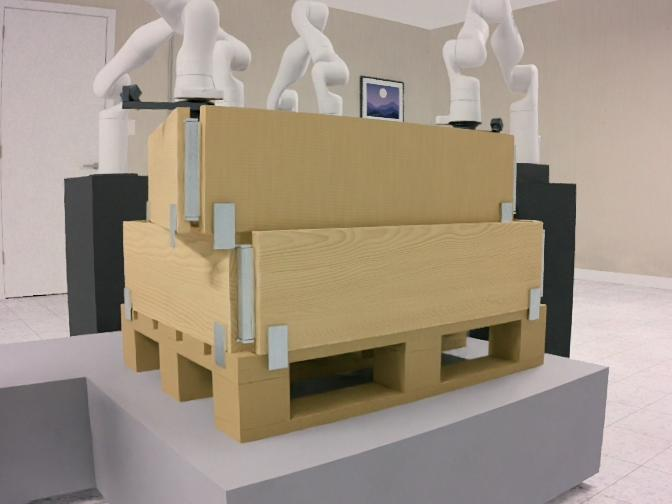

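Request:
move --arm3 '{"joints":{"joint1_rad":0.22588,"joint2_rad":1.18607,"joint4_rad":1.02351,"joint6_rad":0.93202,"joint7_rad":2.92090},"min_time_s":3}' --arm4 '{"joints":{"joint1_rad":-0.71789,"joint2_rad":1.22943,"joint4_rad":0.99826,"joint6_rad":0.91390,"joint7_rad":-3.90948,"hand_thumb_mcp":-0.60,"hand_thumb_ipl":-0.10},"min_time_s":3}' --cameras '["arm4_cam_wrist"]'

Request:
move --arm3 '{"joints":{"joint1_rad":0.22417,"joint2_rad":1.17523,"joint4_rad":1.05115,"joint6_rad":0.91521,"joint7_rad":2.91919},"min_time_s":3}' --arm4 '{"joints":{"joint1_rad":-0.72330,"joint2_rad":1.22119,"joint4_rad":1.01966,"joint6_rad":0.90074,"joint7_rad":-3.91489},"min_time_s":3}' --cameras '[]'

Scene clock: 6099.03 s.
Joint torques (N m): arm1=[0.45 -24.25 1.16 -6.39 0.39 0 -0.43] | arm2=[-0.65 -24.37 0.71 -5.34 -0.15 0.01 -0.45] | arm3=[0.94 -26.44 0.91 -6.32 0.16 -0.01 -0.2] | arm4=[0.97 -24.76 0.29 -6.32 0.68 0.3 -0.04]
Flange force (N): arm1=[-0.3 1.1 4.4] | arm2=[0.8 -7.1 -0.1] | arm3=[-2.0 -5.5 2.7] | arm4=[-1.8 0.2 1.0]
move: arm3 done; arm4 done
Joint velocities: within noise
arm1, arm2: as last shown
arm3.joint_positions: joint1_rad=+0.226 joint2_rad=+1.186 joint3_rad=+0.000 joint4_rad=+1.024 joint5_rad=+0.000 joint6_rad=+0.932 joint7_rad=+2.921 hand_index_mcp=+0.961 hand_index_abd=+0.000 hand_index_pip=+0.945 hand_index_dip=+0.946 hand_middle_mcp=+0.962 hand_middle_abd=+0.000 hand_middle_pip=+0.944 hand_middle_dip=+0.947 hand_ring_mcp=+0.960 hand_ring_abd=+0.000 hand_ring_pip=+0.944 hand_ring_dip=+0.947 hand_thumb_cmc=+0.942 hand_thumb_axl=+0.679 hand_thumb_mcp=-0.542 hand_thumb_ipl=+0.168 hand_current_limit=+0.750 hand_speed=-0.850
arm3.joint_status: all done
arm3.hand_state: goal,goal,goal,goal,goal,goal,goal,goal,goal,goal,goal,goal,goal,goal,blocked,goal
arm3.index_mcp_current_ma: -4
arm3.index_abd_current_ma: 0
arm3.index_pip_current_ma: -1
arm3.index_dip_current_ma: -1
arm3.middle_mcp_current_ma: -3
arm3.middle_abd_current_ma: 0
arm3.middle_pip_current_ma: -2
arm3.middle_dip_current_ma: -1
arm3.ring_mcp_current_ma: -4
arm3.ring_abd_current_ma: 0
arm3.ring_pip_current_ma: -2
arm3.ring_dip_current_ma: -1
arm3.thumb_cmc_current_ma: -3
arm3.thumb_axl_current_ma: 0
arm3.thumb_mcp_current_ma: 21
arm3.thumb_ipl_current_ma: 0
arm3.hand_goal_index_mcp: 0.970
arm3.hand_goal_index_abd: 0.000
arm3.hand_goal_index_pip: 0.950
arm3.hand_goal_index_dip: 0.950
arm3.hand_goal_middle_mcp: 0.970
arm3.hand_goal_middle_abd: 0.000
arm3.hand_goal_middle_pip: 0.950
arm3.hand_goal_middle_dip: 0.950
arm3.hand_goal_ring_mcp: 0.970
arm3.hand_goal_ring_abd: 0.000
arm3.hand_goal_ring_pip: 0.950
arm3.hand_goal_ring_dip: 0.950
arm3.hand_goal_thumb_cmc: 0.950
arm3.hand_goal_thumb_axl: 0.678
arm3.hand_goal_thumb_mcp: -0.562
arm3.hand_goal_thumb_ipl: 0.168
arm3.hand: x=+0.4347 y=-0.0349 z=+0.7397 quat_wxyz=(+0.002, +0.800, +0.600, +0.006) (m; scene frame)
arm4.joint_positions: joint1_rad=-0.718 joint2_rad=+1.229 joint3_rad=+0.000 joint4_rad=+0.998 joint5_rad=+0.000 joint6_rad=+0.914 joint7_rad=-3.909 hand_index_mcp=+0.961 hand_index_abd=+0.000 hand_index_pip=+0.943 hand_index_dip=+0.947 hand_middle_mcp=+0.961 hand_middle_abd=+0.003 hand_middle_pip=+0.943 hand_middle_dip=+0.947 hand_ring_mcp=+0.966 hand_ring_abd=+0.001 hand_ring_pip=+0.950 hand_ring_dip=+0.952 hand_thumb_cmc=+0.909 hand_thumb_axl=+0.987 hand_thumb_mcp=-0.587 hand_thumb_ipl=-0.092 hand_current_limit=+0.750 hand_speed=-0.850
arm4.joint_status: all done
arm4.hand_state: goal,goal,goal,goal,goal,goal,goal,goal,goal,goal,goal,goal,blocked,goal,goal,goal
arm4.index_mcp_current_ma: -4
arm4.index_abd_current_ma: 0
arm4.index_pip_current_ma: -2
arm4.index_dip_current_ma: -1
arm4.middle_mcp_current_ma: -4
arm4.middle_abd_current_ma: 0
arm4.middle_pip_current_ma: -2
arm4.middle_dip_current_ma: -1
arm4.ring_mcp_current_ma: -1
arm4.ring_abd_current_ma: 0
arm4.ring_pip_current_ma: 0
arm4.ring_dip_current_ma: 0
arm4.thumb_cmc_current_ma: -48
arm4.thumb_axl_current_ma: -9
arm4.thumb_mcp_current_ma: 10
arm4.thumb_ipl_current_ma: 5
arm4.hand_goal_index_mcp: 0.970
arm4.hand_goal_index_abd: 0.000
arm4.hand_goal_index_pip: 0.950
arm4.hand_goal_index_dip: 0.950
arm4.hand_goal_middle_mcp: 0.970
arm4.hand_goal_middle_abd: 0.000
arm4.hand_goal_middle_pip: 0.950
arm4.hand_goal_middle_dip: 0.950
arm4.hand_goal_ring_mcp: 0.970
arm4.hand_goal_ring_abd: 0.000
arm4.hand_goal_ring_pip: 0.950
arm4.hand_goal_ring_dip: 0.950
arm4.hand_goal_thumb_cmc: 0.950
arm4.hand_goal_thumb_axl: 1.000
arm4.hand_goal_thumb_mcp: -0.600
arm4.hand_goal_thumb_ipl: -0.100
arm4.hand: x=-0.3909 y=+0.1770 z=+0.7394 quat_wxyz=(-0.003, +0.600, -0.800, +0.002) (m; scene frame)
pictures: arm4_cam_wrist

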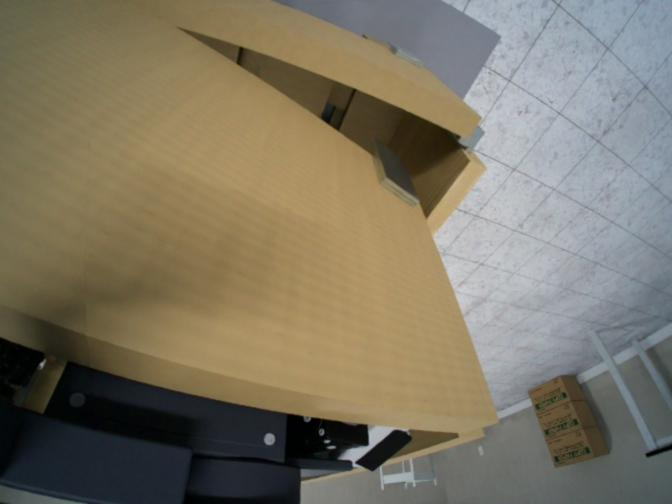

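Scene clock: 6102.33 s.
Joint torques (N m): arm1=[0.41 -24.27 1.14 -6.44 0.37 -0.03 -0.41] | arm2=[-0.63 -24.41 0.71 -5.35 -0.17 0.02 -0.45] | arm3=[1.15 -23.76 0.58 8.04 -1.05 9.53 -1.57] | arm4=[-9.5 -22.61 -8.32 6.13 -3.56 9.08 -1.35]
Flange force (N): arm1=[-0.3 1.0 4.4] | arm2=[0.8 -7.1 -0.1] | arm3=[-7.8 -46.5 15.7] | arm4=[-12.3 -38.8 14.3]
move: arm3 done; arm4 done
Joint velocities: within noise
arm1: as last shown
arm2.joint_positions: joint1_rad=-0.080 joint2_rad=+1.127 joint3_rad=+0.000 joint4_rad=+1.108 joint5_rad=+0.000 joint6_rad=+0.906 joint7_rad=+2.956 hand_index_mcp=+0.796 hand_index_abd=-0.613 hand_index_pip=+0.577 hand_index_dip=+0.696 hand_middle_mcp=+0.796 hand_middle_abd=-0.570 hand_middle_pip=+0.578 hand_middle_dip=+0.698 hand_ring_mcp=+0.800 hand_ring_abd=-0.494 hand_ring_pip=+0.578 hand_ring_dip=+0.698 hand_thumb_cmc=+0.945 hand_thumb_axl=+0.683 hand_thumb_mcp=-0.539 hand_thumb_ipl=+0.168 hand_current_limit=+0.750 hand_speed=-0.850
arm2.joint_status: not commanded
arm2.hand_state: goal,goal,goal,goal,goal,goal,goal,goal,goal,goal,goal,goal,goal,goal,blocked,goal
arm2.index_mcp_current_ma: -9
arm2.index_abd_current_ma: 12
arm2.index_pip_current_ma: 1
arm2.index_dip_current_ma: 0
arm2.middle_mcp_current_ma: -8
arm2.middle_abd_current_ma: 0
arm2.middle_pip_current_ma: 3
arm2.middle_dip_current_ma: 4
arm2.ring_mcp_current_ma: 0
arm2.ring_abd_current_ma: 11
arm2.ring_pip_current_ma: 3
arm2.ring_dip_current_ma: 4
arm2.thumb_cmc_current_ma: -9
arm2.thumb_axl_current_ma: 12
arm2.thumb_mcp_current_ma: 89
arm2.thumb_ipl_current_ma: 0
arm2.hand_goal_index_mcp: 0.800
arm2.hand_goal_index_abd: -0.620
arm2.hand_goal_index_pip: 0.576
arm2.hand_goal_index_dip: 0.696
arm2.hand_goal_middle_mcp: 0.800
arm2.hand_goal_middle_abd: -0.570
arm2.hand_goal_middle_pip: 0.576
arm2.hand_goal_middle_dip: 0.696
arm2.hand_goal_ring_mcp: 0.800
arm2.hand_goal_ring_abd: -0.500
arm2.hand_goal_ring_pip: 0.576
arm2.hand_goal_ring_dip: 0.696
arm2.hand_goal_thumb_cmc: 0.950
arm2.hand_goal_thumb_axl: 0.678
arm2.hand_goal_thumb_mcp: -0.562
arm2.hand_goal_thumb_ipl: 0.168
arm2.hand: x=+0.1000 y=-0.3425 z=+0.7407 quat_wxyz=(+0.000, -1.000, -0.001, +0.000) (m; scene frame)
arm3.joint_positions: joint1_rad=+0.224 joint2_rad=+1.175 joint3_rad=+0.000 joint4_rad=+1.051 joint5_rad=+0.000 joint6_rad=+0.915 joint7_rad=+2.919 hand_index_mcp=+0.961 hand_index_abd=+0.000 hand_index_pip=+0.945 hand_index_dip=+0.946 hand_middle_mcp=+0.962 hand_middle_abd=+0.000 hand_middle_pip=+0.944 hand_middle_dip=+0.947 hand_ring_mcp=+0.960 hand_ring_abd=+0.000 hand_ring_pip=+0.944 hand_ring_dip=+0.947 hand_thumb_cmc=+0.942 hand_thumb_axl=+0.679 hand_thumb_mcp=-0.542 hand_thumb_ipl=+0.168 hand_current_limit=+0.750 hand_speed=-0.850
arm3.joint_status: all done
arm3.hand_state: goal,goal,goal,goal,goal,goal,goal,goal,goal,goal,goal,goal,goal,goal,blocked,goal
arm3.index_mcp_current_ma: -4
arm3.index_abd_current_ma: 0
arm3.index_pip_current_ma: -1
arm3.index_dip_current_ma: -1
arm3.middle_mcp_current_ma: -3
arm3.middle_abd_current_ma: 0
arm3.middle_pip_current_ma: -2
arm3.middle_dip_current_ma: -1
arm3.ring_mcp_current_ma: -4
arm3.ring_abd_current_ma: 0
arm3.ring_pip_current_ma: -2
arm3.ring_dip_current_ma: -1
arm3.thumb_cmc_current_ma: -3
arm3.thumb_axl_current_ma: 0
arm3.thumb_mcp_current_ma: 21
arm3.thumb_ipl_current_ma: 0
arm3.hand_goal_index_mcp: 0.970
arm3.hand_goal_index_abd: 0.000
arm3.hand_goal_index_pip: 0.950
arm3.hand_goal_index_dip: 0.950
arm3.hand_goal_middle_mcp: 0.970
arm3.hand_goal_middle_abd: 0.000
arm3.hand_goal_middle_pip: 0.950
arm3.hand_goal_middle_dip: 0.950
arm3.hand_goal_ring_mcp: 0.970
arm3.hand_goal_ring_abd: 0.000
arm3.hand_goal_ring_pip: 0.950
arm3.hand_goal_ring_dip: 0.950
arm3.hand_goal_thumb_cmc: 0.950
arm3.hand_goal_thumb_axl: 0.678
arm3.hand_goal_thumb_mcp: -0.562
arm3.hand_goal_thumb_ipl: 0.168
arm3.hand: x=+0.4395 y=-0.0364 z=+0.7398 quat_wxyz=(+0.002, +0.800, +0.600, +0.006) (m; scene frame)
arm4.joint_positions: joint1_rad=-0.723 joint2_rad=+1.221 joint3_rad=+0.000 joint4_rad=+1.020 joint5_rad=+0.000 joint6_rad=+0.901 joint7_rad=-3.915 hand_index_mcp=+0.961 hand_index_abd=+0.000 hand_index_pip=+0.943 hand_index_dip=+0.947 hand_middle_mcp=+0.961 hand_middle_abd=+0.003 hand_middle_pip=+0.943 hand_middle_dip=+0.947 hand_ring_mcp=+0.966 hand_ring_abd=+0.001 hand_ring_pip=+0.950 hand_ring_dip=+0.952 hand_thumb_cmc=+0.912 hand_thumb_axl=+0.987 hand_thumb_mcp=-0.585 hand_thumb_ipl=-0.092 hand_current_limit=+0.750 hand_speed=-0.850
arm4.joint_status: all done
arm4.hand_state: goal,goal,goal,goal,goal,goal,goal,goal,goal,goal,goal,goal,blocked,goal,goal,goal
arm4.index_mcp_current_ma: -4
arm4.index_abd_current_ma: 0
arm4.index_pip_current_ma: -2
arm4.index_dip_current_ma: -1
arm4.middle_mcp_current_ma: -4
arm4.middle_abd_current_ma: 0
arm4.middle_pip_current_ma: -2
arm4.middle_dip_current_ma: -1
arm4.ring_mcp_current_ma: -1
arm4.ring_abd_current_ma: 0
arm4.ring_pip_current_ma: 0
arm4.ring_dip_current_ma: 0
arm4.thumb_cmc_current_ma: -41
arm4.thumb_axl_current_ma: -9
arm4.thumb_mcp_current_ma: 12
arm4.thumb_ipl_current_ma: 4
arm4.hand_goal_index_mcp: 0.970
arm4.hand_goal_index_abd: 0.000
arm4.hand_goal_index_pip: 0.950
arm4.hand_goal_index_dip: 0.950
arm4.hand_goal_middle_mcp: 0.970
arm4.hand_goal_middle_abd: 0.000
arm4.hand_goal_middle_pip: 0.950
arm4.hand_goal_middle_dip: 0.950
arm4.hand_goal_ring_mcp: 0.970
arm4.hand_goal_ring_abd: 0.000
arm4.hand_goal_ring_pip: 0.950
arm4.hand_goal_ring_dip: 0.950
arm4.hand_goal_thumb_cmc: 0.950
arm4.hand_goal_thumb_axl: 1.000
arm4.hand_goal_thumb_mcp: -0.600
arm4.hand_goal_thumb_ipl: -0.100
arm4.hand: x=-0.3956 y=+0.1783 z=+0.7393 quat_wxyz=(-0.003, +0.600, -0.800, +0.002) (m; scene frame)
pictures: none
No camera images: "cameras" was empty.

Request:
move --arm3 '{"joints":{"joint1_rad":0.22281,"joint2_rad":1.15853,"joint4_rad":1.07374,"joint6_rad":0.90933,"joint7_rad":2.91783},"min_time_s":3}' --arm4 '{"joints":{"joint1_rad":-0.72762,"joint2_rad":1.20618,"joint4_rad":1.03841,"joint6_rad":0.89700,"joint7_rad":-3.91920},"min_time_s":3}' --cameras '[]'

Request:
move --arm3 '{"joints":{"joint1_rad":0.21903,"joint2_rad":1.15223,"joint4_rad":1.07570,"joint6_rad":0.91367,"joint7_rad":2.91405},"min_time_s":3}' --arm4 '{"joints":{"joint1_rad":-0.72430,"joint2_rad":1.19449,"joint4_rad":1.04637,"joint6_rad":0.90073,"joint7_rad":-3.91588},"min_time_s":3}' --cameras '["cam_low"]'

Scene clock: 6175.20 s.
Joint torques (N m): arm1=[0.44 -24.27 1.23 -6.4 0.34 -0.04 -0.39] | arm2=[-0.68 -24.39 0.72 -5.35 -0.13 0.01 -0.45] | arm3=[9.91 -15.28 5.8 31.71 -1.07 23.54 -4.12] | arm4=[-31.98 -18.44 -25.89 24.3 -12.19 21.13 -4.75]
Flange force (N): arm1=[-0.3 1.1 4.4] | arm2=[0.8 -7.1 -0.1] | arm3=[-29.1 -107.1 26.8] | arm4=[-17.8 -104.8 30.3]
move: arm3 done; arm4 done
Joint velocities: within noise
arm1.joint_positions: joint1_rad=+0.226 joint2_rad=+0.964 joint3_rad=+0.000 joint4_rad=+1.435 joint5_rad=+0.000 joint6_rad=+0.743 joint7_rad=+0.291 hand_index_mcp=+0.960 hand_index_abd=+0.000 hand_index_pip=+0.944 hand_index_dip=+0.947 hand_middle_mcp=+0.960 hand_middle_abd=+0.000 hand_middle_pip=+0.944 hand_middle_dip=+0.947 hand_ring_mcp=+0.960 hand_ring_abd=+0.000 hand_ring_pip=+0.943 hand_ring_dip=+0.947 hand_thumb_cmc=+0.943 hand_thumb_axl=+0.678 hand_thumb_mcp=-0.543 hand_thumb_ipl=+0.168 hand_current_limit=+0.750 hand_speed=-0.850
arm1.joint_status: not commanded
arm1.hand_state: goal,goal,goal,goal,goal,goal,goal,goal,goal,goal,goal,goal,goal,goal,goal,goal
arm1.index_mcp_current_ma: -22
arm1.index_abd_current_ma: 0
arm1.index_pip_current_ma: -11
arm1.index_dip_current_ma: -5
arm1.middle_mcp_current_ma: -23
arm1.middle_abd_current_ma: 0
arm1.middle_pip_current_ma: -11
arm1.middle_dip_current_ma: -5
arm1.ring_mcp_current_ma: -22
arm1.ring_abd_current_ma: 0
arm1.ring_pip_current_ma: -12
arm1.ring_dip_current_ma: -5
arm1.thumb_cmc_current_ma: -14
arm1.thumb_axl_current_ma: 0
arm1.thumb_mcp_current_ma: 65
arm1.thumb_ipl_current_ma: 0
arm1.hand_goal_index_mcp: 0.970
arm1.hand_goal_index_abd: 0.000
arm1.hand_goal_index_pip: 0.950
arm1.hand_goal_index_dip: 0.950
arm1.hand_goal_middle_mcp: 0.970
arm1.hand_goal_middle_abd: 0.000
arm1.hand_goal_middle_pip: 0.950
arm1.hand_goal_middle_dip: 0.950
arm1.hand_goal_ring_mcp: 0.970
arm1.hand_goal_ring_abd: 0.000
arm1.hand_goal_ring_pip: 0.950
arm1.hand_goal_ring_dip: 0.950
arm1.hand_goal_thumb_cmc: 0.950
arm1.hand_goal_thumb_axl: 0.678
arm1.hand_goal_thumb_mcp: -0.562
arm1.hand_goal_thumb_ipl: 0.168
arm1.hand: x=-0.2274 y=-0.2552 z=+0.7452 quat_wxyz=(+0.000, -0.001, +1.000, -0.001) (m; scene frame)
arm2: as last shown
arm3.joint_positions: joint1_rad=+0.223 joint2_rad=+1.158 joint3_rad=+0.000 joint4_rad=+1.074 joint5_rad=+0.000 joint6_rad=+0.909 joint7_rad=+2.918 hand_index_mcp=+0.961 hand_index_abd=+0.000 hand_index_pip=+0.945 hand_index_dip=+0.946 hand_middle_mcp=+0.962 hand_middle_abd=+0.000 hand_middle_pip=+0.944 hand_middle_dip=+0.947 hand_ring_mcp=+0.960 hand_ring_abd=+0.000 hand_ring_pip=+0.944 hand_ring_dip=+0.947 hand_thumb_cmc=+0.942 hand_thumb_axl=+0.679 hand_thumb_mcp=-0.542 hand_thumb_ipl=+0.168 hand_current_limit=+0.750 hand_speed=-0.850
arm3.joint_status: all done
arm3.hand_state: goal,goal,goal,goal,goal,goal,goal,goal,goal,goal,goal,goal,goal,goal,blocked,goal
arm3.index_mcp_current_ma: -4
arm3.index_abd_current_ma: 0
arm3.index_pip_current_ma: -1
arm3.index_dip_current_ma: -1
arm3.middle_mcp_current_ma: -3
arm3.middle_abd_current_ma: 0
arm3.middle_pip_current_ma: -2
arm3.middle_dip_current_ma: -1
arm3.ring_mcp_current_ma: -4
arm3.ring_abd_current_ma: 0
arm3.ring_pip_current_ma: -2
arm3.ring_dip_current_ma: -1
arm3.thumb_cmc_current_ma: -3
arm3.thumb_axl_current_ma: 0
arm3.thumb_mcp_current_ma: 21
arm3.thumb_ipl_current_ma: 0
arm3.hand_goal_index_mcp: 0.970
arm3.hand_goal_index_abd: 0.000
arm3.hand_goal_index_pip: 0.950
arm3.hand_goal_index_dip: 0.950
arm3.hand_goal_middle_mcp: 0.970
arm3.hand_goal_middle_abd: 0.000
arm3.hand_goal_middle_pip: 0.950
arm3.hand_goal_middle_dip: 0.950
arm3.hand_goal_ring_mcp: 0.970
arm3.hand_goal_ring_abd: 0.000
arm3.hand_goal_ring_pip: 0.950
arm3.hand_goal_ring_dip: 0.950
arm3.hand_goal_thumb_cmc: 0.950
arm3.hand_goal_thumb_axl: 0.678
arm3.hand_goal_thumb_mcp: -0.562
arm3.hand_goal_thumb_ipl: 0.168
arm3.hand: x=+0.4432 y=-0.0374 z=+0.7448 quat_wxyz=(+0.002, +0.800, +0.600, +0.006) (m; scene frame)
arm4.joint_positions: joint1_rad=-0.728 joint2_rad=+1.206 joint3_rad=+0.000 joint4_rad=+1.038 joint5_rad=+0.000 joint6_rad=+0.897 joint7_rad=-3.919 hand_index_mcp=+0.961 hand_index_abd=+0.000 hand_index_pip=+0.943 hand_index_dip=+0.947 hand_middle_mcp=+0.961 hand_middle_abd=+0.003 hand_middle_pip=+0.943 hand_middle_dip=+0.947 hand_ring_mcp=+0.966 hand_ring_abd=+0.001 hand_ring_pip=+0.950 hand_ring_dip=+0.952 hand_thumb_cmc=+0.912 hand_thumb_axl=+0.987 hand_thumb_mcp=-0.585 hand_thumb_ipl=-0.092 hand_current_limit=+0.750 hand_speed=-0.850
arm4.joint_status: all done
arm4.hand_state: goal,goal,goal,goal,goal,goal,goal,goal,goal,goal,goal,goal,blocked,goal,goal,goal
arm4.index_mcp_current_ma: -4
arm4.index_abd_current_ma: 0
arm4.index_pip_current_ma: -2
arm4.index_dip_current_ma: -1
arm4.middle_mcp_current_ma: -4
arm4.middle_abd_current_ma: 0
arm4.middle_pip_current_ma: -2
arm4.middle_dip_current_ma: -1
arm4.ring_mcp_current_ma: -1
arm4.ring_abd_current_ma: 0
arm4.ring_pip_current_ma: 0
arm4.ring_dip_current_ma: 0
arm4.thumb_cmc_current_ma: -41
arm4.thumb_axl_current_ma: -9
arm4.thumb_mcp_current_ma: 12
arm4.thumb_ipl_current_ma: 4
arm4.hand_goal_index_mcp: 0.970
arm4.hand_goal_index_abd: 0.000
arm4.hand_goal_index_pip: 0.950
arm4.hand_goal_index_dip: 0.950
arm4.hand_goal_middle_mcp: 0.970
arm4.hand_goal_middle_abd: 0.000
arm4.hand_goal_middle_pip: 0.950
arm4.hand_goal_middle_dip: 0.950
arm4.hand_goal_ring_mcp: 0.970
arm4.hand_goal_ring_abd: 0.000
arm4.hand_goal_ring_pip: 0.950
arm4.hand_goal_ring_dip: 0.950
arm4.hand_goal_thumb_cmc: 0.950
arm4.hand_goal_thumb_axl: 1.000
arm4.hand_goal_thumb_mcp: -0.600
arm4.hand_goal_thumb_ipl: -0.100
arm4.hand: x=-0.3995 y=+0.1795 z=+0.7443 quat_wxyz=(-0.003, +0.600, -0.800, +0.002) (m; scene frame)
pictures: none
No camera images: "cameras" was empty.

Scene clock: 6178.50 s.
Joint torques (N m): arm1=[0.49 -24.35 1.2 -6.4 0.37 -0.01 -0.42] | arm2=[-0.65 -24.38 0.69 -5.37 -0.13 0.03 -0.43] | arm3=[7.94 -12.1 4.16 32.43 -1.85 23.33 -4.23] | arm4=[-29.34 -21.56 -23.58 22.37 -11.12 20.51 -4.53]
Flange force (N): arm1=[-0.3 1.2 4.6] | arm2=[0.8 -6.9 -0.1] | arm3=[-25.9 -105.7 20.8] | arm4=[-19.2 -100.3 33.5]
move: arm3 done; arm4 done
Joint velocities: within noise
arm1, arm2: as last shown
arm3.joint_positions: joint1_rad=+0.219 joint2_rad=+1.152 joint3_rad=+0.000 joint4_rad=+1.076 joint5_rad=+0.000 joint6_rad=+0.914 joint7_rad=+2.914 hand_index_mcp=+0.961 hand_index_abd=+0.000 hand_index_pip=+0.945 hand_index_dip=+0.946 hand_middle_mcp=+0.962 hand_middle_abd=+0.000 hand_middle_pip=+0.944 hand_middle_dip=+0.947 hand_ring_mcp=+0.960 hand_ring_abd=+0.000 hand_ring_pip=+0.944 hand_ring_dip=+0.947 hand_thumb_cmc=+0.942 hand_thumb_axl=+0.679 hand_thumb_mcp=-0.542 hand_thumb_ipl=+0.168 hand_current_limit=+0.750 hand_speed=-0.850
arm3.joint_status: all done
arm3.hand_state: goal,goal,goal,goal,goal,goal,goal,goal,goal,goal,goal,goal,goal,goal,blocked,goal
arm3.index_mcp_current_ma: -4
arm3.index_abd_current_ma: 0
arm3.index_pip_current_ma: -1
arm3.index_dip_current_ma: -1
arm3.middle_mcp_current_ma: -3
arm3.middle_abd_current_ma: 0
arm3.middle_pip_current_ma: -2
arm3.middle_dip_current_ma: -1
arm3.ring_mcp_current_ma: -4
arm3.ring_abd_current_ma: 0
arm3.ring_pip_current_ma: -2
arm3.ring_dip_current_ma: -1
arm3.thumb_cmc_current_ma: -3
arm3.thumb_axl_current_ma: 0
arm3.thumb_mcp_current_ma: 21
arm3.thumb_ipl_current_ma: 0
arm3.hand_goal_index_mcp: 0.970
arm3.hand_goal_index_abd: 0.000
arm3.hand_goal_index_pip: 0.950
arm3.hand_goal_index_dip: 0.950
arm3.hand_goal_middle_mcp: 0.970
arm3.hand_goal_middle_abd: 0.000
arm3.hand_goal_middle_pip: 0.950
arm3.hand_goal_middle_dip: 0.950
arm3.hand_goal_ring_mcp: 0.970
arm3.hand_goal_ring_abd: 0.000
arm3.hand_goal_ring_pip: 0.950
arm3.hand_goal_ring_dip: 0.950
arm3.hand_goal_thumb_cmc: 0.950
arm3.hand_goal_thumb_axl: 0.678
arm3.hand_goal_thumb_mcp: -0.562
arm3.hand_goal_thumb_ipl: 0.168
arm3.hand: x=+0.4432 y=-0.0399 z=+0.7482 quat_wxyz=(+0.002, +0.800, +0.600, +0.006) (m; scene frame)
arm4.joint_positions: joint1_rad=-0.724 joint2_rad=+1.194 joint3_rad=+0.000 joint4_rad=+1.046 joint5_rad=+0.000 joint6_rad=+0.901 joint7_rad=-3.916 hand_index_mcp=+0.961 hand_index_abd=+0.000 hand_index_pip=+0.943 hand_index_dip=+0.947 hand_middle_mcp=+0.961 hand_middle_abd=+0.003 hand_middle_pip=+0.943 hand_middle_dip=+0.947 hand_ring_mcp=+0.966 hand_ring_abd=+0.001 hand_ring_pip=+0.950 hand_ring_dip=+0.952 hand_thumb_cmc=+0.912 hand_thumb_axl=+0.987 hand_thumb_mcp=-0.585 hand_thumb_ipl=-0.092 hand_current_limit=+0.750 hand_speed=-0.850
arm4.joint_status: all done
arm4.hand_state: goal,goal,goal,goal,goal,goal,goal,goal,goal,goal,goal,goal,blocked,goal,goal,goal
arm4.index_mcp_current_ma: -4
arm4.index_abd_current_ma: 0
arm4.index_pip_current_ma: -2
arm4.index_dip_current_ma: -1
arm4.middle_mcp_current_ma: -4
arm4.middle_abd_current_ma: 0
arm4.middle_pip_current_ma: -2
arm4.middle_dip_current_ma: -1
arm4.ring_mcp_current_ma: -1
arm4.ring_abd_current_ma: 0
arm4.ring_pip_current_ma: 0
arm4.ring_dip_current_ma: 0
arm4.thumb_cmc_current_ma: -41
arm4.thumb_axl_current_ma: -9
arm4.thumb_mcp_current_ma: 12
arm4.thumb_ipl_current_ma: 4
arm4.hand_goal_index_mcp: 0.970
arm4.hand_goal_index_abd: 0.000
arm4.hand_goal_index_pip: 0.950
arm4.hand_goal_index_dip: 0.950
arm4.hand_goal_middle_mcp: 0.970
arm4.hand_goal_middle_abd: 0.000
arm4.hand_goal_middle_pip: 0.950
arm4.hand_goal_middle_dip: 0.950
arm4.hand_goal_ring_mcp: 0.970
arm4.hand_goal_ring_abd: 0.000
arm4.hand_goal_ring_pip: 0.950
arm4.hand_goal_ring_dip: 0.950
arm4.hand_goal_thumb_cmc: 0.950
arm4.hand_goal_thumb_axl: 1.000
arm4.hand_goal_thumb_mcp: -0.600
arm4.hand_goal_thumb_ipl: -0.100
arm4.hand: x=-0.3996 y=+0.1771 z=+0.7498 quat_wxyz=(-0.003, +0.600, -0.800, +0.002) (m; scene frame)
pictures: cam_low

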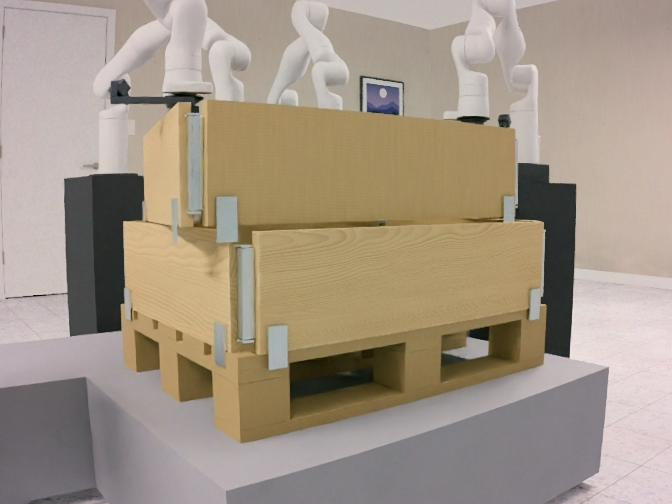

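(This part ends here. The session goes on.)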